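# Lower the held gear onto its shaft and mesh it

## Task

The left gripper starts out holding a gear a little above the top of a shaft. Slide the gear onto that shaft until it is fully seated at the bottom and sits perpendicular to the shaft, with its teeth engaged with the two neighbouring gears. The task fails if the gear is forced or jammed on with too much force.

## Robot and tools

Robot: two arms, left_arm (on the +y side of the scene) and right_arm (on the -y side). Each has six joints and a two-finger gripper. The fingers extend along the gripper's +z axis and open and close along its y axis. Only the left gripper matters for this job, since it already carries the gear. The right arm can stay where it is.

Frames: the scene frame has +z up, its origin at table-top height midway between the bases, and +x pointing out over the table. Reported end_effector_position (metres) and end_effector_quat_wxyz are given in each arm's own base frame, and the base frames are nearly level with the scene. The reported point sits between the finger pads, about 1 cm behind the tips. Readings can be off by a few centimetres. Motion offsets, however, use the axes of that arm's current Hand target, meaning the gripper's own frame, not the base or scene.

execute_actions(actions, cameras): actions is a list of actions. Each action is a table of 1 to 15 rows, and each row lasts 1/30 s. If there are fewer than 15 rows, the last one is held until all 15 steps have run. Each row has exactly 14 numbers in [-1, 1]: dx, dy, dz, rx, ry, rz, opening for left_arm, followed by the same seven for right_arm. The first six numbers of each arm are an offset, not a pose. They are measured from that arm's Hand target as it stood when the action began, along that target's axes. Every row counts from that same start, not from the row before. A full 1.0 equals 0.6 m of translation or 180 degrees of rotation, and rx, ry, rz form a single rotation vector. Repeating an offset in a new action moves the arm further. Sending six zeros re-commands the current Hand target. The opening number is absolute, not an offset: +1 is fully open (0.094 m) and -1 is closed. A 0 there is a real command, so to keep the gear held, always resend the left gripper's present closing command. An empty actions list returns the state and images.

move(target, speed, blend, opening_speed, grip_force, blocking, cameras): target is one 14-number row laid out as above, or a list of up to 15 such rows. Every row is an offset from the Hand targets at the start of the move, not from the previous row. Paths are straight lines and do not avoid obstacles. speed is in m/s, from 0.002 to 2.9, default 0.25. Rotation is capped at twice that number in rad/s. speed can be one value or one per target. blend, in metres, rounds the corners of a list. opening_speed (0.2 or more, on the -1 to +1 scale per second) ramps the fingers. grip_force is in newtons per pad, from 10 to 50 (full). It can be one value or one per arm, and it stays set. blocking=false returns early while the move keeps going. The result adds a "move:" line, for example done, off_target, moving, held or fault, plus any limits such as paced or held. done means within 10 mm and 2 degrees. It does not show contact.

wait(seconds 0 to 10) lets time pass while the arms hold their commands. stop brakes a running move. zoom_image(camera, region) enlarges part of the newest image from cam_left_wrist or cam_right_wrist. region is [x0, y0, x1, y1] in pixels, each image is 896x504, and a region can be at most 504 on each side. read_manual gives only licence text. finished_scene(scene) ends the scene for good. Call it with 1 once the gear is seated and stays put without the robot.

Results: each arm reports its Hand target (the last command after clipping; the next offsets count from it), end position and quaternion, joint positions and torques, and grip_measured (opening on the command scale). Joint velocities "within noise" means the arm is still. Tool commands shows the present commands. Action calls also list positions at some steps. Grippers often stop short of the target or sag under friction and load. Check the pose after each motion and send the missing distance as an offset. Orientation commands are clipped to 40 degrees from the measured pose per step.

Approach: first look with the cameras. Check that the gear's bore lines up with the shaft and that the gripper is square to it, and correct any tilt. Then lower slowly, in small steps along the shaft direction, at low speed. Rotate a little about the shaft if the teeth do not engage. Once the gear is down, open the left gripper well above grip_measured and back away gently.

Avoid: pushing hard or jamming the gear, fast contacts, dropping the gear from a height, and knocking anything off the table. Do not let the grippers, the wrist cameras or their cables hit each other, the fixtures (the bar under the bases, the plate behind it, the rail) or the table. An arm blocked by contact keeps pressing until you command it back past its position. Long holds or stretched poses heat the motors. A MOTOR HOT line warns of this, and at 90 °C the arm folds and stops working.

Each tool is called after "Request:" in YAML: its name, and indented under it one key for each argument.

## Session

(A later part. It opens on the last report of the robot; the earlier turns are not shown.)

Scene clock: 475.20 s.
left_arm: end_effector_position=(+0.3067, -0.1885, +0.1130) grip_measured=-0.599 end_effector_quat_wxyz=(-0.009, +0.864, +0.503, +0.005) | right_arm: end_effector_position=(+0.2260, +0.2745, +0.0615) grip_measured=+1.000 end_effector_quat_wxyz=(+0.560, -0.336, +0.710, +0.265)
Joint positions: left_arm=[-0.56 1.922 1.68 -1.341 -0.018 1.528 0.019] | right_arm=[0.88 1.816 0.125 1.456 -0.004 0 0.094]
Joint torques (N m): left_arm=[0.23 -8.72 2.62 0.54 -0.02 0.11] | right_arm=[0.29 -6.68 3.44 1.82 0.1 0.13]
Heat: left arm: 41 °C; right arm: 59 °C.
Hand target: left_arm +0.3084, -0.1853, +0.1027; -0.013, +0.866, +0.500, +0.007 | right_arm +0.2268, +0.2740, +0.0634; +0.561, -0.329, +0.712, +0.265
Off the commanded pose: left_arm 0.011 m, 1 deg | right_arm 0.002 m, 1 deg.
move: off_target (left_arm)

Request:
wait:
  seconds: 0.1
  cameras: ["all"]

Request:
zoom_image:
  camera: "cam_right_wrist"
  region: [260, 0, 440, 170]

Request:
zoom_image:
  camera: "cam_left_wrist"
  region: [330, 160, 650, 400]

Scene clock: 477.63 s.
left_arm: end_effector_position=(+0.3067, -0.1885, +0.1130) grip_measured=-0.599 end_effector_quat_wxyz=(-0.009, +0.864, +0.503, +0.005) | right_arm: end_effector_position=(+0.2260, +0.2745, +0.0615) grip_measured=+1.000 end_effector_quat_wxyz=(+0.560, -0.336, +0.710, +0.265)
Joint positions: left_arm=[-0.56 1.922 1.68 -1.341 -0.018 1.528 0.019] | right_arm=[0.88 1.816 0.125 1.456 -0.004 0 0.094]
Joint torques (N m): left_arm=[0.14 -8.64 2.66 0.54 -0.01 0.12] | right_arm=[0.28 -6.68 3.44 1.83 0.1 0.13]
Heat: left arm: 41 °C; right arm: 58 °C.
Hand target: left_arm +0.3084, -0.1853, +0.1027; -0.013, +0.866, +0.500, +0.007 | right_arm +0.2268, +0.2740, +0.0634; +0.561, -0.329, +0.712, +0.265
Tool commands: left_gripper/opening=-1.0 right_gripper/opening=+1.0
Off the commanded pose: left_arm 0.011 m, 1 deg | right_arm 0.002 m, 1 deg.
wait: 0.10 s; at rest from the start
camera_calibration:
cam_left_wrist: T_world_to_cam=[[-0.878919, 0.47697, -0.000327742, 0.360198], [0.428803, 0.790461, 0.437378, 0.00644301], [0.208875, 0.384279, -0.899278, 0.205034], [0, 0, 0, 1]] pos_world=[0.270996, -0.255687, 0.181682]
cam_right_wrist: T_world_to_cam=[[0.770795, -0.636903, 0.0151481, -0.000826228], [-0.388161, -0.488351, -0.781566, 0.306525], [0.505179, 0.596547, -0.623639, -0.150153], [0, 0, 0, 1]] pos_world=[0.195472, 0.238739, 0.145941]

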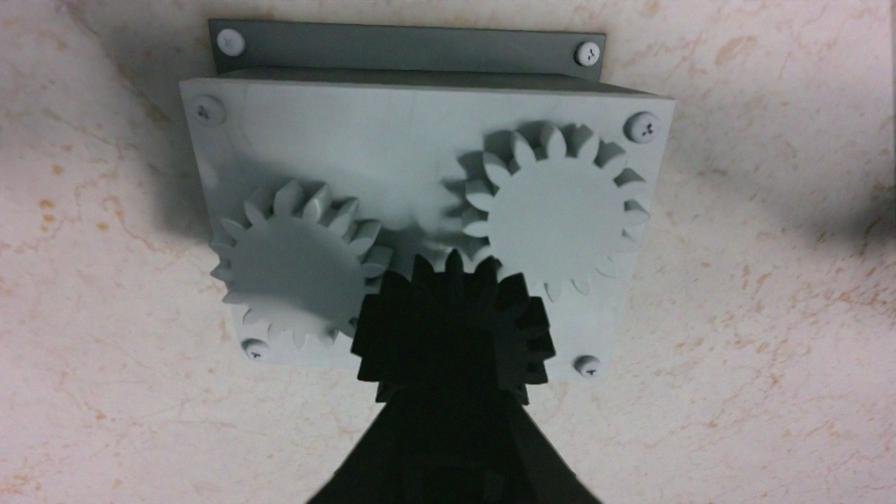

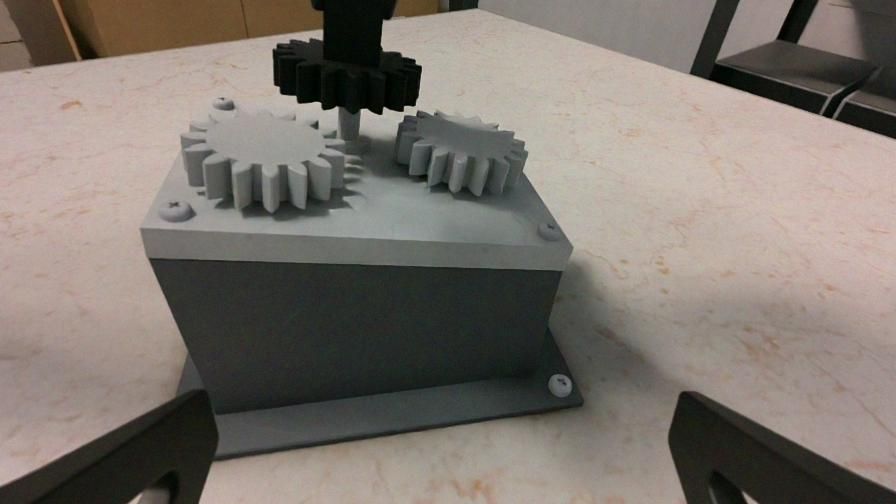

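Scaled by 2.800 from the camera's 896x504 image, which has a finer 1280x720 frame.

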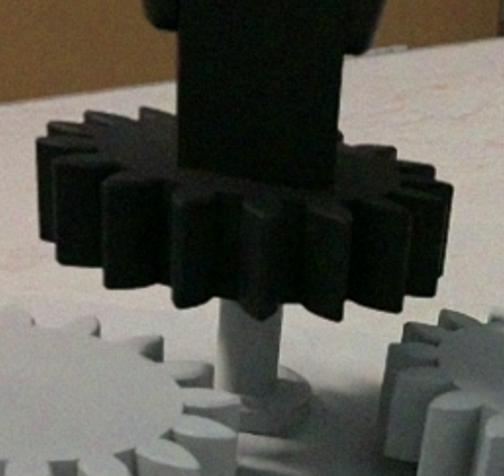

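Scaled by 1.575 from the camera's 896x504 image, which has a finer 1280x720 frame.

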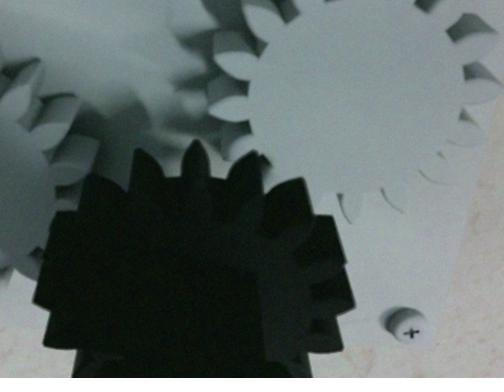

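Request:
move:
  target: [0.006,0.005,-0.018,0,0,0,-1,0,0,0,0,0,0,1]
  speed: 0.03

Scene clock: 516.30 s.
left_arm: end_effector_position=(+0.3083, -0.1859, +0.1138) grip_measured=-0.599 end_effector_quat_wxyz=(-0.010, +0.864, +0.504, +0.005) | right_arm: end_effector_position=(+0.2260, +0.2745, +0.0615) grip_measured=+1.000 end_effector_quat_wxyz=(+0.560, -0.336, +0.710, +0.265)
Joint positions: left_arm=[-0.551 1.922 1.683 -1.344 -0.018 1.534 0.019] | right_arm=[0.88 1.816 0.125 1.456 -0.004 0 0.094]
Joint torques (N m): left_arm=[0.23 -7.6 7.19 0.13 0.01 0.1] | right_arm=[0.29 -6.68 3.44 1.82 0.1 0.13]
Heat: left arm: 42 °C; right arm: 50 °C.
Hand target: left_arm +0.3128, -0.1839, +0.1135; -0.013, +0.866, +0.500, +0.007 | right_arm +0.2268, +0.2740, +0.0634; +0.561, -0.329, +0.712, +0.265
Off the commanded pose: left_arm 0.005 m, 1 deg | right_arm 0.002 m, 1 deg.
move: done

Request:
move:
  target: [0,-0.005,0.02,0,0,0,-1,0,0,0,0,0,0,1]
  speed: 0.03
  cameras: ["all"]

Request:
zoom_image:
  camera: "cam_right_wrist"
  region: [260, 0, 440, 170]

Scene clock: 519.77 s.
left_arm: end_effector_position=(+0.3083, -0.1859, +0.1132) grip_measured=-0.599 end_effector_quat_wxyz=(-0.008, +0.864, +0.504, +0.006) | right_arm: end_effector_position=(+0.2260, +0.2745, +0.0615) grip_measured=+1.000 end_effector_quat_wxyz=(+0.560, -0.336, +0.710, +0.265)
Joint positions: left_arm=[-0.551 1.919 1.676 -1.337 -0.018 1.534 0.019] | right_arm=[0.88 1.816 0.125 1.456 -0.004 0 0.094]
Joint torques (N m): left_arm=[0.35 -8.39 2.55 0.55 0 0.17] | right_arm=[0.28 -6.68 3.44 1.82 0.1 0.13]
Heat: left arm: 42 °C; right arm: 50 °C.
Hand target: left_arm +0.3103, -0.1821, +0.1017; -0.013, +0.866, +0.500, +0.007 | right_arm +0.2268, +0.2740, +0.0634; +0.561, -0.329, +0.712, +0.265
Off the commanded pose: left_arm 0.012 m, 1 deg | right_arm 0.002 m, 1 deg.
move: off_target (left_arm)
camera_calibration:
cam_left_wrist: T_world_to_cam=[[-0.879839, 0.47526, -0.0032854, 0.360619], [0.426172, 0.791985, 0.437192, 0.00479145], [0.210382, 0.383259, -0.899362, 0.203248], [0, 0, 0, 1]] pos_world=[0.272485, -0.253079, 0.181884]
cam_right_wrist: T_world_to_cam=[[0.770795, -0.636903, 0.0151481, -0.000826228], [-0.388161, -0.488351, -0.781566, 0.306525], [0.505179, 0.596547, -0.623639, -0.150153], [0, 0, 0, 1]] pos_world=[0.195472, 0.238739, 0.145941]

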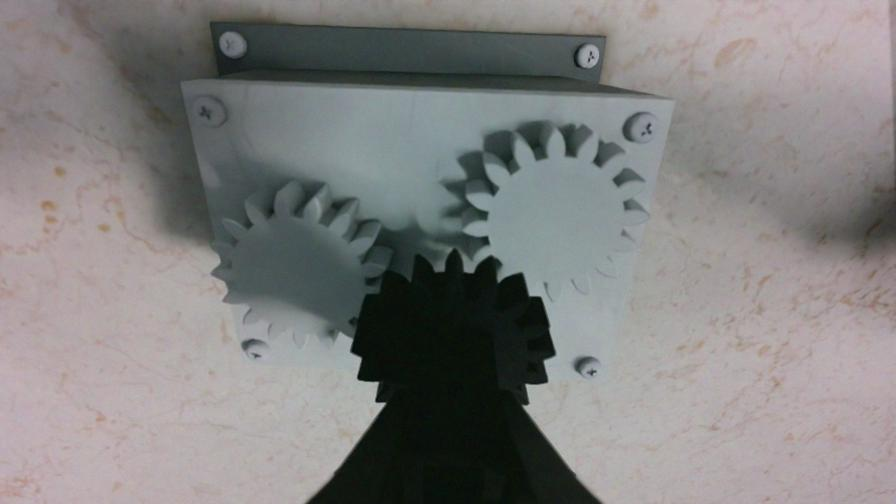

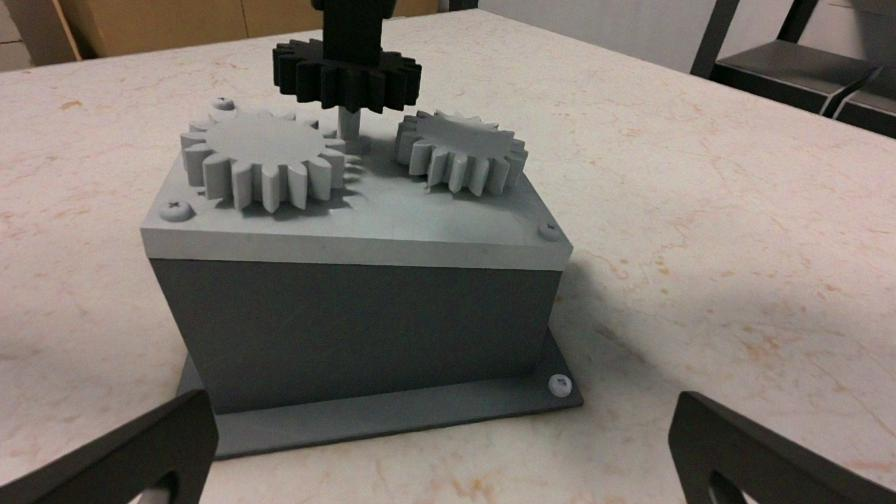

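Scaled by 2.800 from the camera's 896x504 image, which has a finer 1280x720 frame.

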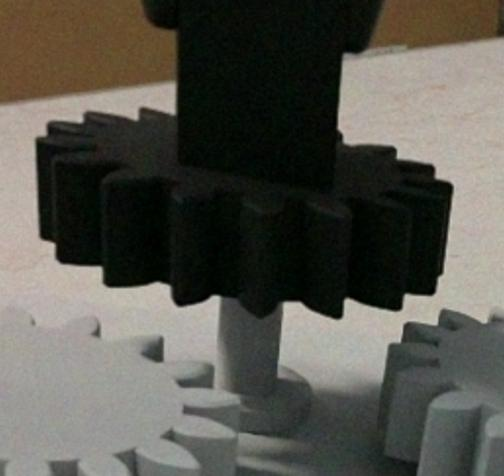

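Request:
move:
  target: [0,0.003,-0.045,0,0,0,-1,0,0,0,0,0,0,1]
  speed: 0.05
  cameras: ["all"]

Request:
zoom_image:
  camera: "cam_right_wrist"
  region: [260, 0, 440, 170]

Request:
zoom_image:
  camera: "cam_left_wrist"
  region: [330, 160, 650, 400]

Scene clock: 529.57 s.
left_arm: end_effector_position=(+0.3092, -0.1849, +0.1260) grip_measured=-0.599 end_effector_quat_wxyz=(-0.007, +0.863, +0.505, +0.007) | right_arm: end_effector_position=(+0.2260, +0.2745, +0.0615) grip_measured=+1.000 end_effector_quat_wxyz=(+0.560, -0.336, +0.710, +0.265)
Joint positions: left_arm=[-0.548 1.919 1.727 -1.386 -0.019 1.534 0.019] | right_arm=[0.88 1.816 0.125 1.456 -0.004 0 0.094]
Joint torques (N m): left_arm=[-0.14 -7.56 8.13 0.05 0.02 0.14] | right_arm=[0.29 -6.67 3.43 1.83 0.1 0.13]
Heat: left arm: 41 °C; right arm: 50 °C.
Hand target: left_arm +0.3118, -0.1837, +0.1286; -0.013, +0.866, +0.500, +0.007 | right_arm +0.2268, +0.2740, +0.0634; +0.561, -0.329, +0.712, +0.265
Off the commanded pose: left_arm 0.004 m, 1 deg | right_arm 0.002 m, 1 deg.
move: done
camera_calibration:
cam_left_wrist: T_world_to_cam=[[-0.881257, 0.472604, -0.00564003, 0.361282], [0.42268, 0.793392, 0.438031, -0.000792088], [0.21149, 0.383634, -0.898942, 0.213915], [0, 0, 0, 1]] pos_world=[0.273476, -0.25218, 0.194682]
cam_right_wrist: T_world_to_cam=[[0.770795, -0.636903, 0.0151481, -0.000826228], [-0.388161, -0.488351, -0.781566, 0.306525], [0.505179, 0.596547, -0.623639, -0.150153], [0, 0, 0, 1]] pos_world=[0.195472, 0.238739, 0.145941]

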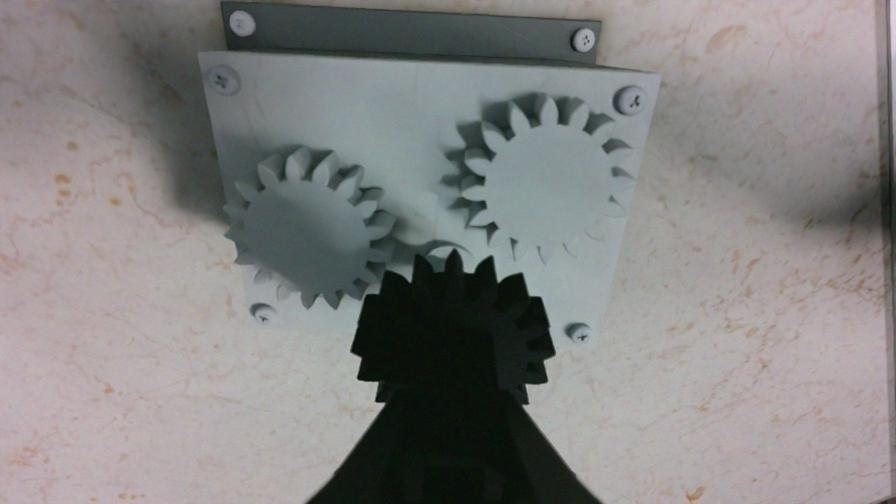

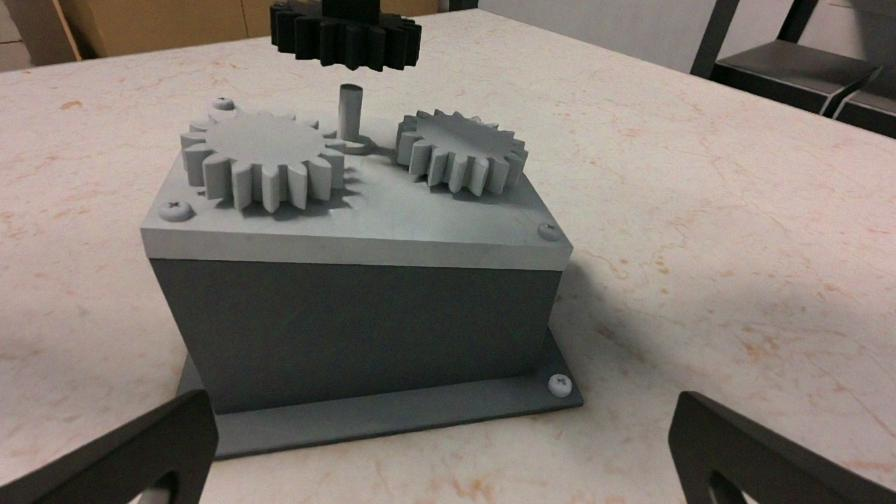

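Scaled by 2.800 from the camera's 896x504 image, which has a finer 1280x720 frame.

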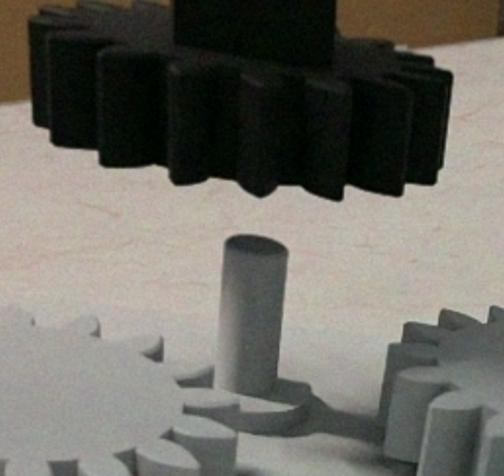

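Scaled by 1.575 from the camera's 896x504 image, which has a finer 1280x720 frame.

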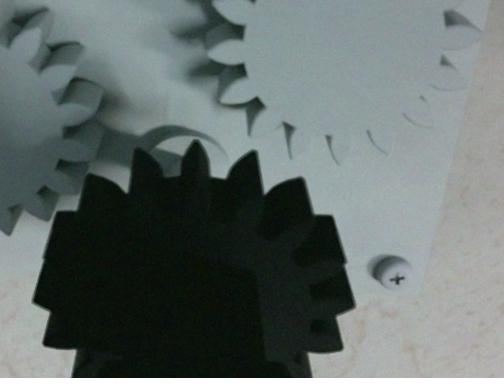

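Request:
move:
  target:
    - [0,0,0,0,0,0,-1,-0.157,-0.197,-0.067,-0.138,-0.034,-0.017,1]
    - [0,0,0,0,0,0,-1,-0.0618,-0.1937,0.0542,-0.2764,-0.0681,-0.0347,1]
  blend: [0.03,0]
  speed: 0.15
  cameras: ["cam_right_wrist"]

Scene clock: 616.47 s.
left_arm: end_effector_position=(+0.3091, -0.1849, +0.1260) grip_measured=-0.599 end_effector_quat_wxyz=(-0.008, +0.863, +0.505, +0.007) | right_arm: end_effector_position=(+0.3429, +0.2290, +0.0887) grip_measured=+1.000 end_effector_quat_wxyz=(-0.456, +0.523, -0.485, -0.533)
Joint positions: left_arm=[-0.548 1.919 1.727 -1.387 -0.019 1.534 0.019] | right_arm=[0.154 2.152 0.901 0.851 -1.529 -0.36 0.094]
Joint torques (N m): left_arm=[0.03 -7.58 8.2 0 0.01 0.15] | right_arm=[0.24 -9.31 6.97 1.38 -0.54 -0.26]
Heat: left arm: 39 °C; right arm: 47 °C.
Hand target: left_arm +0.3118, -0.1838, +0.1286; -0.013, +0.866, +0.500, +0.007 | right_arm +0.3417, +0.2300, +0.0912; -0.454, +0.542, -0.454, -0.542
Off the commanded pose: left_arm 0.004 m, 1 deg | right_arm 0.003 m, 4 deg.
joint sent to its limit (right arm) — joint 5 (wrist yaw), lower limit. The joint targets still meet the commanded pose.
move: off_target (right_arm)
camera_calibration:
cam_right_wrist: T_world_to_cam=[[0.993988, 0.106611, -0.0249505, -0.363567], [0.0246216, -0.439678, -0.897818, 0.208596], [-0.106688, 0.891806, -0.439659, -0.039272], [0, 0, 0, 1]] pos_world=[0.352055, 0.165498, 0.160944]
Images, in order (width x height): cam_right_wrist 896x504.

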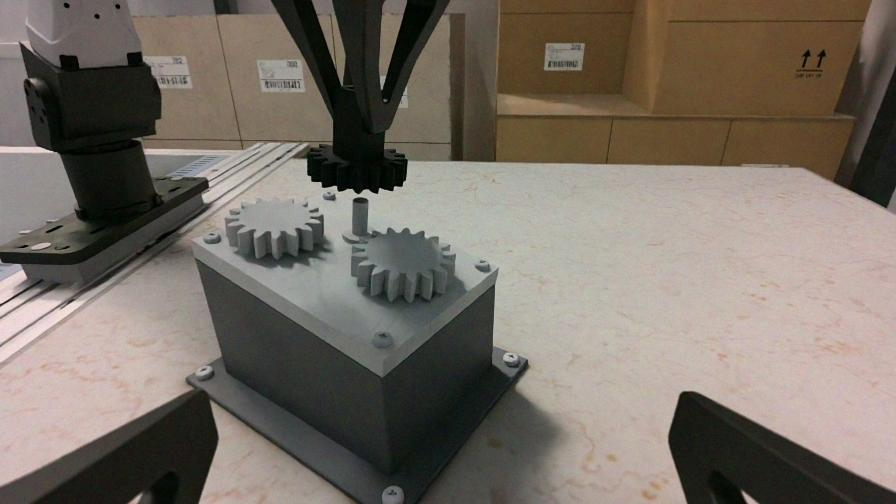

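Excellent view.

Request:
zoom_image:
  camera: "cam_right_wrist"
  region: [280, 90, 430, 250]

Scaled by 3.150 from the camera's 896x504 image, which has a finer 1280x720 frame.

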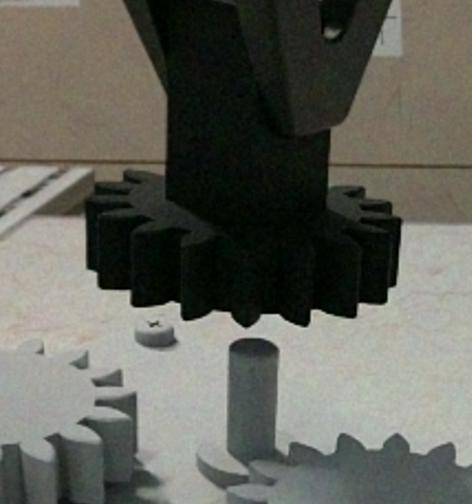

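Request:
move:
  target: [0,0.004,0,0,0,0,-1,0,0,0,0,0,0,1]
  speed: 0.05

Scene clock: 625.63 s.
left_arm: end_effector_position=(+0.3110, -0.1860, +0.1251) grip_measured=-0.599 end_effector_quat_wxyz=(-0.009, +0.863, +0.505, +0.006) | right_arm: end_effector_position=(+0.3428, +0.2290, +0.0888) grip_measured=+1.000 end_effector_quat_wxyz=(-0.456, +0.523, -0.484, -0.533)
Joint positions: left_arm=[-0.548 1.93 1.739 -1.39 -0.019 1.534 0.019] | right_arm=[0.154 2.152 0.901 0.851 -1.53 -0.361 0.094]
Joint torques (N m): left_arm=[-0.12 -7.69 8.06 0.01 0.03 0.14] | right_arm=[0.25 -9.32 6.98 1.37 -0.54 -0.27]
Heat: left arm: 39 °C; right arm: 46 °C.
Hand target: left_arm +0.3139, -0.1849, +0.1285; -0.013, +0.866, +0.500, +0.007 | right_arm +0.3417, +0.2300, +0.0912; -0.454, +0.542, -0.454, -0.542
Off the commanded pose: left_arm 0.005 m, 1 deg | right_arm 0.003 m, 4 deg.
joint sent to its limit (right arm) — joint 5 (wrist yaw), lower limit. The joint targets still meet the commanded pose.
move: off_target (right_arm)

Request:
move:
  target: [0,0,0.018,0,0,0,-1,0,0,0,0,0,0,1]
  speed: 0.03
  cameras: ["cam_right_wrist"]

Request:
zoom_image:
  camera: "cam_right_wrist"
  region: [280, 90, 430, 250]

Scene clock: 629.77 s.
left_arm: end_effector_position=(+0.3150, -0.1885, +0.1251) grip_measured=-0.599 end_effector_quat_wxyz=(+0.000, +0.863, +0.505, +0.011) | right_arm: end_effector_position=(+0.3428, +0.2290, +0.0888) grip_measured=+1.000 end_effector_quat_wxyz=(-0.456, +0.523, -0.484, -0.533)
Joint positions: left_arm=[-0.548 1.93 1.739 -1.371 -0.019 1.534 0.019] | right_arm=[0.154 2.152 0.901 0.851 -1.53 -0.361 0.094]
Joint torques (N m): left_arm=[0.05 -7.95 4.6 0.28 0.01 0.13] | right_arm=[0.24 -9.32 6.98 1.37 -0.54 -0.27]
Heat: left arm: 39 °C; right arm: 45 °C.
Hand target: left_arm +0.3138, -0.1846, +0.1176; -0.013, +0.866, +0.500, +0.007 | right_arm +0.3417, +0.2300, +0.0912; -0.454, +0.542, -0.454, -0.542
Off the commanded pose: left_arm 0.008 m, 2 deg | right_arm 0.003 m, 4 deg.
joint sent to its limit (right arm) — joint 5 (wrist yaw), lower limit. The joint targets still meet the commanded pose.
move: off_target (right_arm)
camera_calibration:
cam_right_wrist: T_world_to_cam=[[0.993933, 0.107373, -0.0238327, -0.363752], [0.0259289, -0.439331, -0.897951, 0.208193], [-0.106886, 0.891885, -0.43945, -0.0392157], [0, 0, 0, 1]] pos_world=[0.351955, 0.165498, 0.161044]
Images, in order (width x height): cam_right_wrist 896x504.

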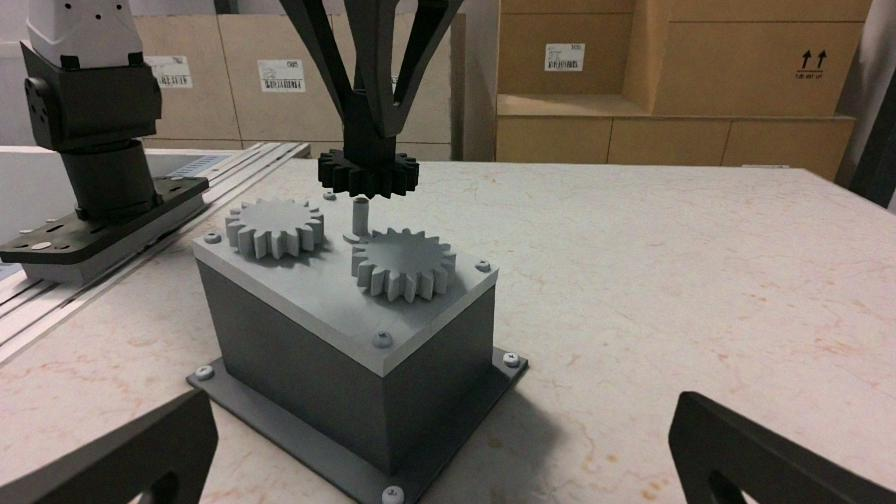

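Scaled by 3.150 from the camera's 896x504 image, which has a finer 1280x720 frame.

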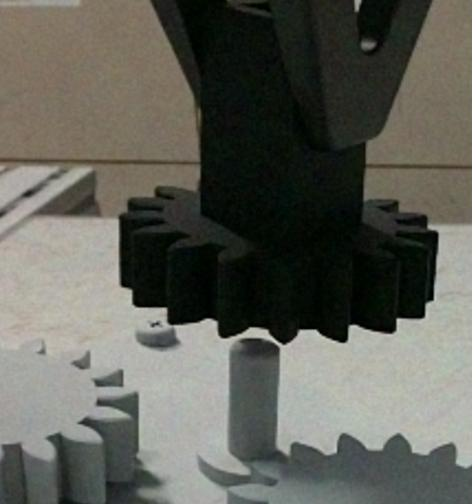

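Request:
move:
  target: [0,-0.004,0,0.006,0,0,-1,0,0,0,0,0,0,1]
  speed: 0.03

Scene clock: 640.63 s.
left_arm: end_effector_position=(+0.3151, -0.1886, +0.1222) grip_measured=-0.599 end_effector_quat_wxyz=(-0.004, +0.863, +0.505, +0.009) | right_arm: end_effector_position=(+0.3428, +0.2290, +0.0888) grip_measured=+1.000 end_effector_quat_wxyz=(-0.456, +0.523, -0.484, -0.533)
Joint positions: left_arm=[-0.548 1.938 1.739 -1.37 -0.019 1.534 0.019] | right_arm=[0.154 2.152 0.901 0.851 -1.53 -0.361 0.094]
Joint torques (N m): left_arm=[-0.03 -7.88 5.61 0.01 0.03 0.16] | right_arm=[0.24 -9.32 6.98 1.37 -0.55 -0.27]
Heat: left arm: 39 °C; right arm: 45 °C.
Hand target: left_arm +0.3118, -0.1834, +0.1177; -0.021, +0.866, +0.500, +0.002 | right_arm +0.3417, +0.2300, +0.0912; -0.454, +0.542, -0.454, -0.542
Off the commanded pose: left_arm 0.008 m, 2 deg | right_arm 0.003 m, 4 deg.
joint sent to its limit (right arm) — joint 5 (wrist yaw), lower limit. The joint targets still meet the commanded pose.
move: off_target (right_arm)

Request:
execute_actions:
  actions:
    - [[0,0.0017,-0.006,-0.003,0,0,-1,0,0,0,0,0,0,1],[0,0.0017,-0.02,0.006,0,0,-1,0,0,0,0,0,0,1],[0,0.0017,-0.028,0.01,0,0,-1,0,0,0,0,0,0,1],[0,0.0017,-0.02,0.002,0,0,-1,0,0,0,0,0,0,1],[0,0.0017,-0.006,-0.014,0,0,-1,0,0,0,0,0,0,1],[0,0.0017,0.002,-0.02,0,0,-1,0,0,0,0,0,0,1],[0,0.0017,-0.006,-0.012,0,0,-1,0,0,0,0,0,0,1],[0,0.0017,-0.019,0.002,0,0,-1,0,0,0,0,0,0,1],[0,0.0017,-0.023,0.005,0,0,-1,0,0,0,0,0,0,1],[0,0.0017,-0.019,0,0,0,-1,0,0,0,0,0,0,1],[0,0.0017,-0.008,-0.011,0,0,-1,0,0,0,0,0,0,1],[0,0.0017,-0.003,-0.015,0,0,-1,0,0,0,0,0,0,1],[0,0.0017,-0.009,-0.01,0,0,-1,0,0,0,0,0,0,1],[0,0.0017,-0.016,-0.002,0,0,-1,0,0,0,0,0,0,1],[0,0.0017,-0.012,-0.006,0,0,-1,0,0,0,0,0,0,1]]

Scene clock: 652.00 s.
left_arm: end_effector_position=(+0.3114, -0.1863, +0.1170) grip_measured=-0.599 end_effector_quat_wxyz=(-0.016, +0.863, +0.505, +0.002) | right_arm: end_effector_position=(+0.3428, +0.2290, +0.0888) grip_measured=+1.000 end_effector_quat_wxyz=(-0.456, +0.523, -0.484, -0.533)
Joint positions: left_arm=[-0.548 1.948 1.732 -1.381 -0.019 1.535 0.019] | right_arm=[0.154 2.152 0.901 0.851 -1.53 -0.361 0.094]
Joint torques (N m): left_arm=[-0.06 -10.24 6.97 0 0 0.14] | right_arm=[0.25 -9.32 6.98 1.37 -0.55 -0.27]
Heat: left arm: 40 °C; right arm: 44 °C.
Hand target: left_arm +0.3128, -0.1842, +0.1250; -0.013, +0.866, +0.500, +0.007 | right_arm +0.3417, +0.2300, +0.0912; -0.454, +0.542, -0.454, -0.542
Off the commanded pose: left_arm 0.008 m, 1 deg | right_arm 0.003 m, 4 deg.
joint sent to its limit (right arm) — joint 5 (wrist yaw), lower limit. The joint targets still meet the commanded pose.
Step readings (end_effector_position of left_arm | right_arm):
0: (+0.3151, -0.1886, +0.1222) | (+0.3428, +0.2290, +0.0888)
1: (+0.3151, -0.1885, +0.1222) | (+0.3428, +0.2290, +0.0888)
2: (+0.3147, -0.1883, +0.1225) | (+0.3428, +0.2290, +0.0888)
4: (+0.3152, -0.1886, +0.1260) | (+0.3428, +0.2290, +0.0888)
8: (+0.3102, -0.1855, +0.1162) | (+0.3428, +0.2290, +0.0888)
15: (+0.3115, -0.1863, +0.1170) | (+0.3428, +0.2290, +0.0888)

Request:
wait:
  seconds: 0.1
  cameras: ["cam_right_wrist"]

Request:
zoom_image:
  camera: "cam_right_wrist"
  region: [290, 110, 430, 250]

Scene clock: 656.63 s.
left_arm: end_effector_position=(+0.3114, -0.1863, +0.1170) grip_measured=-0.599 end_effector_quat_wxyz=(-0.016, +0.863, +0.505, +0.002) | right_arm: end_effector_position=(+0.3428, +0.2290, +0.0888) grip_measured=+1.000 end_effector_quat_wxyz=(-0.456, +0.523, -0.484, -0.533)
Joint positions: left_arm=[-0.548 1.948 1.732 -1.381 -0.019 1.535 0.019] | right_arm=[0.154 2.152 0.901 0.851 -1.53 -0.361 0.094]
Joint torques (N m): left_arm=[-0.02 -10.24 7.08 0.04 0.03 0.14] | right_arm=[0.24 -9.32 6.98 1.37 -0.55 -0.27]
Heat: left arm: 40 °C; right arm: 44 °C.
Hand target: left_arm +0.3128, -0.1842, +0.1250; -0.013, +0.866, +0.500, +0.007 | right_arm +0.3417, +0.2300, +0.0912; -0.454, +0.542, -0.454, -0.542
Tool commands: left_gripper/opening=-1.0 right_gripper/opening=+1.0
Off the commanded pose: left_arm 0.008 m, 1 deg | right_arm 0.003 m, 4 deg.
wait: 0.10 s; at rest from the start
camera_calibration:
cam_right_wrist: T_world_to_cam=[[0.993933, 0.107373, -0.0238327, -0.363752], [0.0259289, -0.439331, -0.897951, 0.208193], [-0.106886, 0.891885, -0.43945, -0.0392157], [0, 0, 0, 1]] pos_world=[0.351955, 0.165498, 0.161044]
Images, in order (width x height): cam_right_wrist 896x504.

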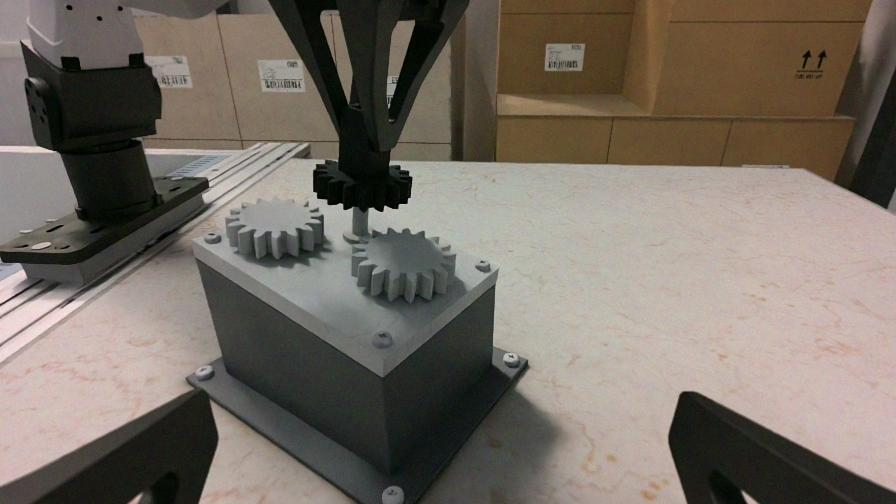

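Scaled by 3.600 from the camera's 896x504 image, which has a finer 1280x720 frame.

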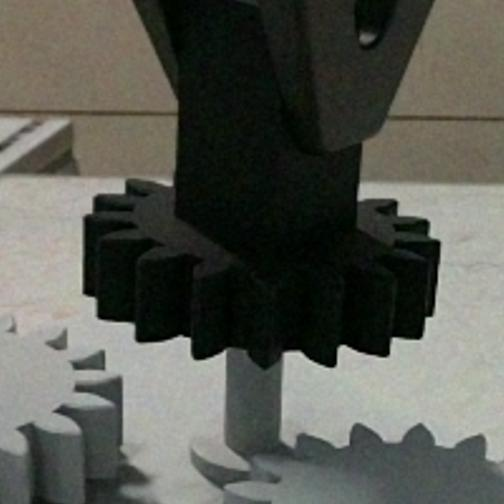

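Request:
execute_actions:
  actions:
    - [[0,-0.002,-0.01,-0.003,0,0,-1,0,0,0,0,0,0,1],[-0.012,-0.002,-0.02,0.006,0,0,-1,0,0,0,0,0,0,1],[-0.018,-0.002,-0.025,0.01,0,0,-1,0,0,0,0,0,0,1],[-0.008,-0.002,-0.018,0.002,0,0,-1,0,0,0,0,0,0,1],[0.006,-0.002,-0.008,-0.006,0,0,-1,0,0,0,0,0,0,1],[0.01,-0.002,-0.003,-0.01,0,0,-1,0,0,0,0,0,0,1],[0.004,-0.002,-0.008,-0.004,0,0,-1,0,0,0,0,0,0,1],[-0.008,-0.002,-0.017,0.005,0,0,-1,0,0,0,0,0,0,1],[-0.012,-0.002,-0.02,0.008,0,0,-1,0,0,0,0,0,0,1],[-0.006,-0.002,-0.014,0.003,0,0,-1,0,0,0,0,0,0,1],[0.002,-0.002,-0.008,-0.003,0,0,-1,0,0,0,0,0,0,1],[0.003,-0.002,-0.006,-0.005,0,0,-1,0,0,0,0,0,0,1],[-0.001,-0.002,-0.009,-0.002,0,0,-1,0,0,0,0,0,0,1],[-0.006,-0.002,-0.013,0.001,0,0,-1,0,0,0,0,0,0,1],[-0.0025,-0.002,-0.01,0,0,0,-1,0,0,0,0,0,0,1]]

Scene clock: 668.30 s.
left_arm: end_effector_position=(+0.3123, -0.1863, +0.1249) grip_measured=-0.599 end_effector_quat_wxyz=(-0.014, +0.864, +0.503, +0.004) | right_arm: end_effector_position=(+0.3428, +0.2290, +0.0888) grip_measured=+1.000 end_effector_quat_wxyz=(-0.456, +0.523, -0.484, -0.533)
Joint positions: left_arm=[-0.548 1.947 1.761 -1.406 -0.021 1.539 0.019] | right_arm=[0.154 2.152 0.901 0.851 -1.53 -0.361 0.094]
Joint torques (N m): left_arm=[-0.49 -10.03 6.16 -0.06 0.02 0.07] | right_arm=[0.24 -9.32 6.98 1.37 -0.54 -0.27]
Heat: left arm: 41 °C; right arm: 43 °C.
Hand target: left_arm +0.3111, -0.1851, +0.1309; -0.013, +0.866, +0.500, +0.007 | right_arm +0.3417, +0.2300, +0.0912; -0.454, +0.542, -0.454, -0.542
Off the commanded pose: left_arm 0.006 m, 1 deg | right_arm 0.003 m, 4 deg.
joint sent to its limit (right arm) — joint 5 (wrist yaw), lower limit. The joint targets still meet the commanded pose.
Step readings (end_effector_position of left_arm | right_arm):
0: (+0.3114, -0.1863, +0.1170) | (+0.3428, +0.2290, +0.0888)
1: (+0.3114, -0.1863, +0.1170) | (+0.3428, +0.2290, +0.0888)
2: (+0.3110, -0.1864, +0.1184) | (+0.3428, +0.2290, +0.0888)
4: (+0.3115, -0.1879, +0.1242) | (+0.3428, +0.2290, +0.0888)
8: (+0.3120, -0.1863, +0.1239) | (+0.3428, +0.2290, +0.0888)
15: (+0.3123, -0.1863, +0.1249) | (+0.3428, +0.2290, +0.0888)

Request:
move:
  target: [-0.006,-0.006,0,-0.002,0,0,-1,0,0,0,0,0,0,1]
  speed: 0.05

Scene clock: 671.47 s.
left_arm: end_effector_position=(+0.3102, -0.1866, +0.1226) grip_measured=-0.599 end_effector_quat_wxyz=(-0.017, +0.865, +0.502, +0.003) | right_arm: end_effector_position=(+0.3428, +0.2290, +0.0888) grip_measured=+1.000 end_effector_quat_wxyz=(-0.456, +0.523, -0.484, -0.533)
Joint positions: left_arm=[-0.552 1.947 1.752 -1.404 -0.021 1.539 0.019] | right_arm=[0.154 2.152 0.901 0.851 -1.53 -0.361 0.094]
Joint torques (N m): left_arm=[-1.13 -12.38 4.68 0.19 0.05 -0.04] | right_arm=[0.24 -9.33 6.98 1.37 -0.55 -0.27]
Heat: left arm: 41 °C; right arm: 43 °C.
Hand target: left_arm +0.3061, -0.1865, +0.1309; -0.010, +0.866, +0.500, +0.008 | right_arm +0.3417, +0.2300, +0.0912; -0.454, +0.542, -0.454, -0.542
Off the commanded pose: left_arm 0.009 m, 1 deg | right_arm 0.003 m, 4 deg.
joint sent to its limit (right arm) — joint 5 (wrist yaw), lower limit. The joint targets still meet the commanded pose.
move: off_target (right_arm)

Request:
move:
  target: [0,0.001,0.014,-0.001,0,0,-1,0,0,0,0,0,0,1]
  speed: 0.03

Scene clock: 676.13 s.
left_arm: end_effector_position=(+0.3104, -0.1867, +0.1133) grip_measured=-0.599 end_effector_quat_wxyz=(-0.017, +0.865, +0.502, +0.003) | right_arm: end_effector_position=(+0.3428, +0.2290, +0.0888) grip_measured=+1.000 end_effector_quat_wxyz=(-0.456, +0.523, -0.484, -0.533)
Joint positions: left_arm=[-0.552 1.947 1.715 -1.367 -0.021 1.539 0.019] | right_arm=[0.154 2.152 0.901 0.851 -1.53 -0.361 0.094]
Joint torques (N m): left_arm=[-1.09 -12.67 4.63 0.21 0.02 -0.04] | right_arm=[0.24 -9.32 6.98 1.37 -0.54 -0.27]
Heat: left arm: 43 °C; right arm: 43 °C.
Hand target: left_arm +0.3066, -0.1865, +0.1224; -0.009, +0.866, +0.500, +0.009 | right_arm +0.3417, +0.2300, +0.0912; -0.454, +0.542, -0.454, -0.542
Off the commanded pose: left_arm 0.010 m, 1 deg | right_arm 0.003 m, 4 deg.
joint sent to its limit (right arm) — joint 5 (wrist yaw), lower limit. The joint targets still meet the commanded pose.
move: off_target (right_arm)

Request:
move:
  target: [0,0,0.007,-0.001,0,0,-1,0,0,0,0,0,0,1]
  speed: 0.03

Scene clock: 678.37 s.
left_arm: end_effector_position=(+0.3099, -0.1864, +0.1078) grip_measured=-0.599 end_effector_quat_wxyz=(-0.018, +0.865, +0.502, +0.002) | right_arm: end_effector_position=(+0.3428, +0.2290, +0.0888) grip_measured=+1.000 end_effector_quat_wxyz=(-0.456, +0.523, -0.484, -0.533)
Joint positions: left_arm=[-0.552 1.947 1.693 -1.348 -0.021 1.539 0.019] | right_arm=[0.154 2.152 0.901 0.851 -1.53 -0.361 0.094]
Joint torques (N m): left_arm=[-1.06 -12.97 4.64 0.17 0.04 -0.03] | right_arm=[0.24 -9.33 6.98 1.37 -0.54 -0.27]
Heat: left arm: 43 °C; right arm: 43 °C.
Hand target: left_arm +0.3067, -0.1864, +0.1182; -0.008, +0.866, +0.500, +0.010 | right_arm +0.3417, +0.2300, +0.0912; -0.454, +0.542, -0.454, -0.542
Off the commanded pose: left_arm 0.011 m, 2 deg | right_arm 0.003 m, 4 deg.
joint sent to its limit (right arm) — joint 5 (wrist yaw), lower limit. The joint targets still meet the commanded pose.
move: off_target (left_arm, right_arm)

Request:
wait:
  seconds: 0.1
  cameras: ["all"]

Request:
zoom_image:
  camera: "cam_right_wrist"
  region: [210, 120, 470, 310]

Request:
zoom_image:
  camera: "cam_left_wrist"
  region: [320, 170, 600, 380]

Scene clock: 681.27 s.
left_arm: end_effector_position=(+0.3099, -0.1864, +0.1078) grip_measured=-0.599 end_effector_quat_wxyz=(-0.018, +0.865, +0.502, +0.002) | right_arm: end_effector_position=(+0.3428, +0.2290, +0.0888) grip_measured=+1.000 end_effector_quat_wxyz=(-0.456, +0.523, -0.484, -0.533)
Joint positions: left_arm=[-0.552 1.947 1.693 -1.348 -0.021 1.539 0.019] | right_arm=[0.154 2.152 0.901 0.851 -1.53 -0.361 0.094]
Joint torques (N m): left_arm=[-1.05 -13.08 4.59 0.2 0.03 -0.02] | right_arm=[0.23 -9.32 6.97 1.37 -0.54 -0.27]
Heat: left arm: 44 °C; right arm: 43 °C.
Hand target: left_arm +0.3067, -0.1864, +0.1182; -0.008, +0.866, +0.500, +0.010 | right_arm +0.3417, +0.2300, +0.0912; -0.454, +0.542, -0.454, -0.542
Tool commands: left_gripper/opening=-1.0 right_gripper/opening=+1.0
Off the commanded pose: left_arm 0.011 m, 2 deg | right_arm 0.003 m, 4 deg.
wait: 0.10 s; at rest from the start
camera_calibration:
cam_left_wrist: T_world_to_cam=[[-0.877505, 0.479232, 0.017969, 0.360024], [0.437177, 0.783975, 0.440749, 0.00150818], [0.197134, 0.394615, -0.89745, 0.204357], [0, 0, 0, 1]] pos_world=[0.274978, -0.25436, 0.176266]
cam_right_wrist: T_world_to_cam=[[0.993933, 0.107373, -0.0238327, -0.363752], [0.0259289, -0.439331, -0.897951, 0.208193], [-0.106886, 0.891885, -0.43945, -0.0392157], [0, 0, 0, 1]] pos_world=[0.351955, 0.165498, 0.161044]

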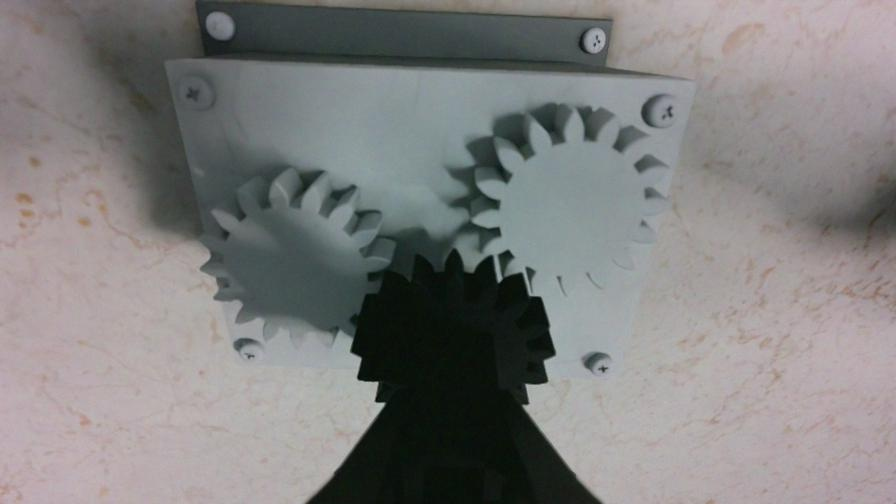

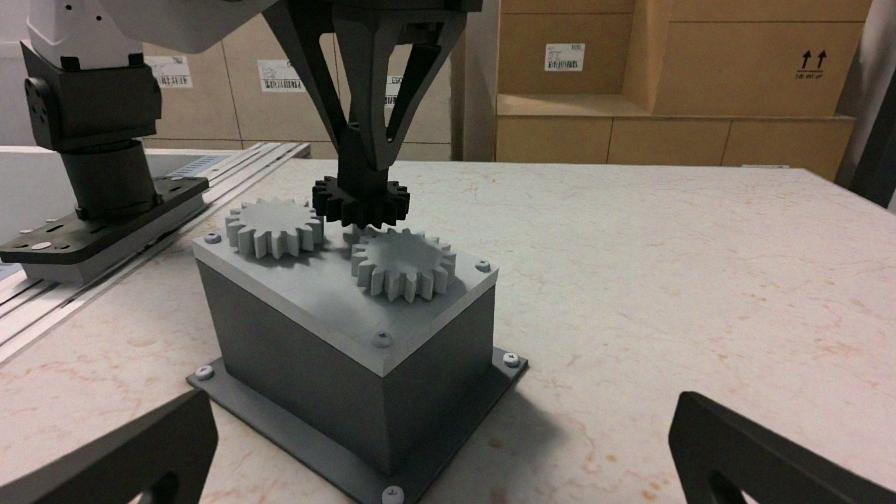

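Scaled by 1.938 from the camera's 896x504 image, which has a finer 1280x720 frame.

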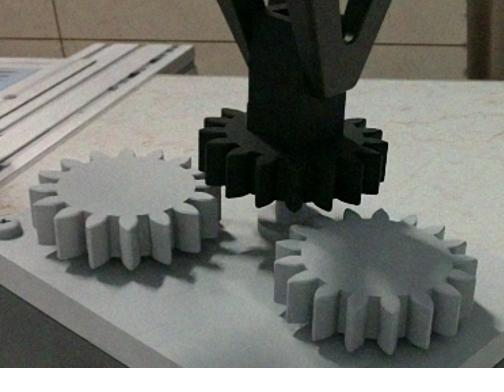

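Scaled by 1.800 from the camera's 896x504 image, which has a finer 1280x720 frame.

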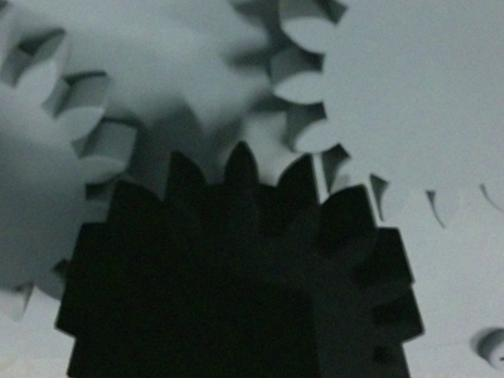

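Request:
move:
  target: [0,0.002,0.007,-0.003,0,0,-1,0,0,0,0,0,0,1]
  speed: 0.03

Scene clock: 689.40 s.
left_arm: end_effector_position=(+0.3095, -0.1862, +0.1052) grip_measured=-0.599 end_effector_quat_wxyz=(-0.016, +0.865, +0.502, +0.003) | right_arm: end_effector_position=(+0.3428, +0.2290, +0.0888) grip_measured=+1.000 end_effector_quat_wxyz=(-0.456, +0.523, -0.484, -0.533)
Joint positions: left_arm=[-0.552 1.941 1.675 -1.331 -0.021 1.539 0.019] | right_arm=[0.154 2.152 0.901 0.851 -1.53 -0.361 0.094]
Joint torques (N m): left_arm=[-0.99 -12.9 4.3 0.29 0.04 -0.03] | right_arm=[0.24 -9.32 6.99 1.37 -0.55 -0.27]
Heat: left arm: 46 °C; right arm: 42 °C.
Hand target: left_arm +0.3077, -0.1869, +0.1141; -0.004, +0.866, +0.500, +0.012 | right_arm +0.3417, +0.2300, +0.0912; -0.454, +0.542, -0.454, -0.542
Off the commanded pose: left_arm 0.009 m, 2 deg | right_arm 0.003 m, 4 deg.
joint sent to its limit (right arm) — joint 5 (wrist yaw), lower limit. The joint targets still meet the commanded pose.
move: off_target (right_arm)

Request:
move:
  target: [0,0.001,0.006,0,0,0,-1,0,0,0,0,0,0,1]
  speed: 0.03

Scene clock: 691.50 s.
left_arm: end_effector_position=(+0.3094, -0.1861, +0.1052) grip_measured=-0.599 end_effector_quat_wxyz=(-0.014, +0.865, +0.502, +0.004) | right_arm: end_effector_position=(+0.3428, +0.2290, +0.0888) grip_measured=+1.000 end_effector_quat_wxyz=(-0.456, +0.523, -0.484, -0.533)
Joint positions: left_arm=[-0.552 1.936 1.668 -1.324 -0.021 1.539 0.019] | right_arm=[0.154 2.152 0.901 0.851 -1.53 -0.361 0.094]
Joint torques (N m): left_arm=[-0.92 -12.01 3.96 0.36 0.03 -0.02] | right_arm=[0.24 -9.32 6.98 1.37 -0.54 -0.27]
Heat: left arm: 46 °C; right arm: 42 °C.
Hand target: left_arm +0.3083, -0.1872, +0.1104; -0.004, +0.866, +0.500, +0.012 | right_arm +0.3417, +0.2300, +0.0912; -0.454, +0.542, -0.454, -0.542
Off the commanded pose: left_arm 0.006 m, 2 deg | right_arm 0.003 m, 4 deg.
joint sent to its limit (right arm) — joint 5 (wrist yaw), lower limit. The joint targets still meet the commanded pose.
move: off_target (right_arm)

Request:
wait:
  seconds: 0.1
  cameras: ["all"]

Request:
zoom_image:
  camera: "cam_right_wrist"
  region: [290, 170, 430, 270]

Request:
zoom_image:
  camera: "cam_left_wrist"
  region: [440, 200, 600, 340]

Request:
zoom_image:
  camera: "cam_left_wrist"
  region: [300, 200, 460, 360]

Scene clock: 695.77 s.
left_arm: end_effector_position=(+0.3094, -0.1861, +0.1052) grip_measured=-0.599 end_effector_quat_wxyz=(-0.014, +0.865, +0.502, +0.004) | right_arm: end_effector_position=(+0.3428, +0.2290, +0.0888) grip_measured=+1.000 end_effector_quat_wxyz=(-0.456, +0.523, -0.484, -0.533)
Joint positions: left_arm=[-0.552 1.936 1.668 -1.324 -0.021 1.539 0.019] | right_arm=[0.154 2.152 0.901 0.851 -1.53 -0.361 0.094]
Joint torques (N m): left_arm=[-0.99 -12.05 3.96 0.36 0.03 -0.02] | right_arm=[0.24 -9.33 6.98 1.37 -0.55 -0.27]
Heat: left arm: 46 °C; right arm: 42 °C.
Hand target: left_arm +0.3083, -0.1872, +0.1104; -0.004, +0.866, +0.500, +0.012 | right_arm +0.3417, +0.2300, +0.0912; -0.454, +0.542, -0.454, -0.542
Tool commands: left_gripper/opening=-1.0 right_gripper/opening=+1.0
Off the commanded pose: left_arm 0.006 m, 2 deg | right_arm 0.003 m, 4 deg.
wait: 0.10 s; at rest from the start
camera_calibration:
cam_left_wrist: T_world_to_cam=[[-0.877607, 0.479292, 0.00920601, 0.360505], [0.43388, 0.785997, 0.440406, 0.00409366], [0.203847, 0.390498, -0.897752, 0.199045], [0, 0, 0, 1]] pos_world=[0.274031, -0.253731, 0.173571]
cam_right_wrist: T_world_to_cam=[[0.993933, 0.107373, -0.0238327, -0.363752], [0.0259289, -0.439331, -0.897951, 0.208193], [-0.106886, 0.891885, -0.43945, -0.0392157], [0, 0, 0, 1]] pos_world=[0.351955, 0.165498, 0.161044]

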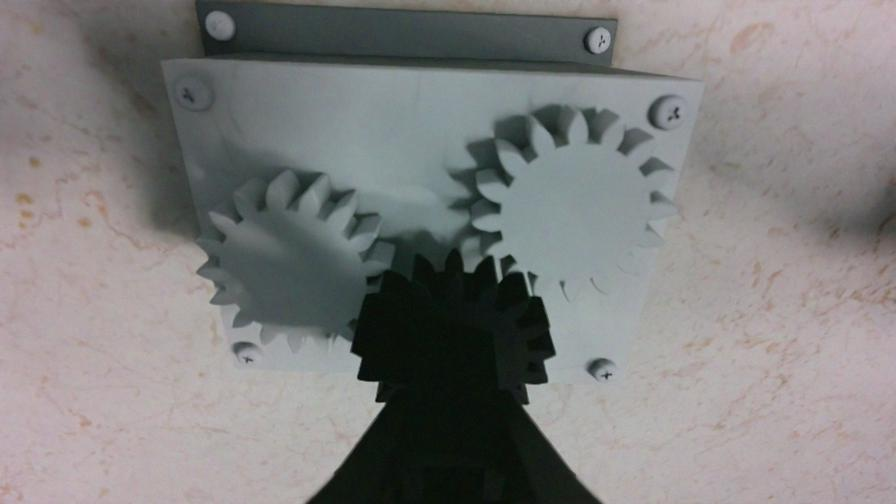

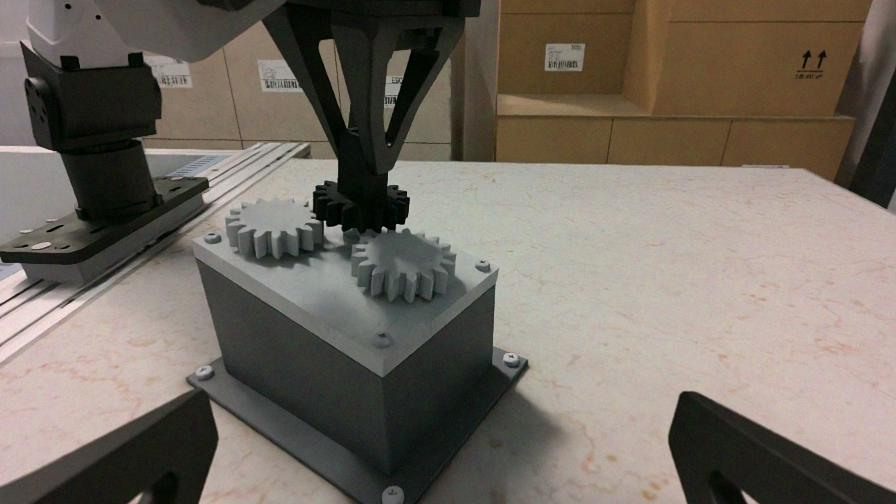

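Scaled by 3.600 from the camera's 896x504 image, which has a finer 1280x720 frame.

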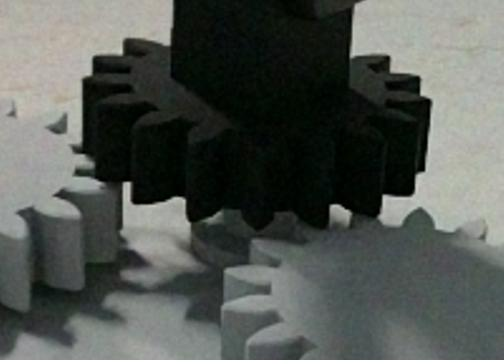

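Scaled by 3.150 from the camera's 896x504 image, which has a finer 1280x720 frame.

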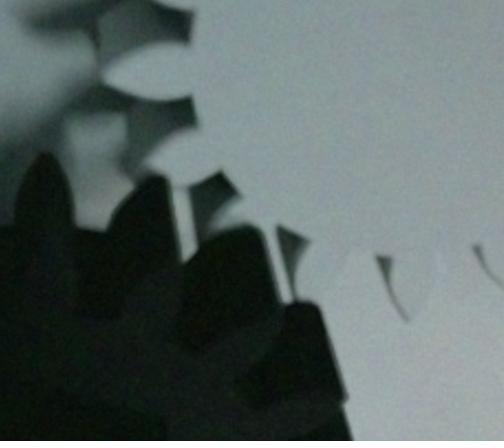

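Scaled by 3.150 from the camera's 896x504 image, which has a finer 1280x720 frame.

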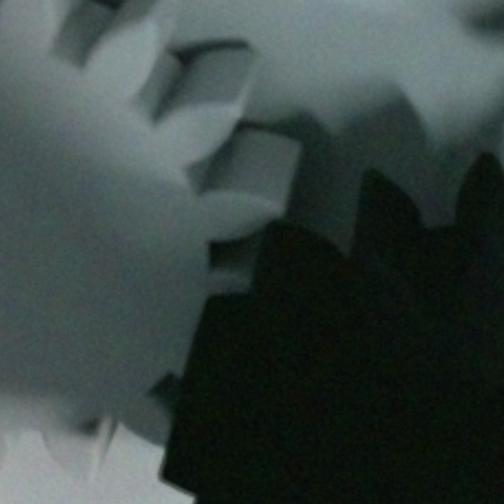

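Request:
move:
  target: [0,0,0.003,0,0,0.028,-1,0,0,0,0,0,0,1]
  speed: 0.05

Scene clock: 715.47 s.
left_arm: end_effector_position=(+0.3096, -0.1861, +0.1049) grip_measured=-0.599 end_effector_quat_wxyz=(-0.013, +0.882, +0.472, +0.005) | right_arm: end_effector_position=(+0.3428, +0.2290, +0.0888) grip_measured=+1.000 end_effector_quat_wxyz=(-0.456, +0.523, -0.484, -0.533)
Joint positions: left_arm=[-0.552 1.933 1.663 -1.319 -0.021 1.607 0.019] | right_arm=[0.154 2.152 0.901 0.851 -1.53 -0.361 0.094]
Joint torques (N m): left_arm=[-0.94 -11.66 3.9 0.37 0.03 0.16] | right_arm=[0.24 -9.32 6.99 1.37 -0.54 -0.27]
Heat: left arm: 47 °C; right arm: 42 °C.
Hand target: left_arm +0.3084, -0.1871, +0.1086; -0.004, +0.887, +0.461, +0.012 | right_arm +0.3417, +0.2300, +0.0912; -0.454, +0.542, -0.454, -0.542
Off the commanded pose: left_arm 0.004 m, 2 deg | right_arm 0.003 m, 4 deg.
joint sent to its limit (right arm) — joint 5 (wrist yaw), lower limit. The joint targets still meet the commanded pose.
move: off_target (right_arm)


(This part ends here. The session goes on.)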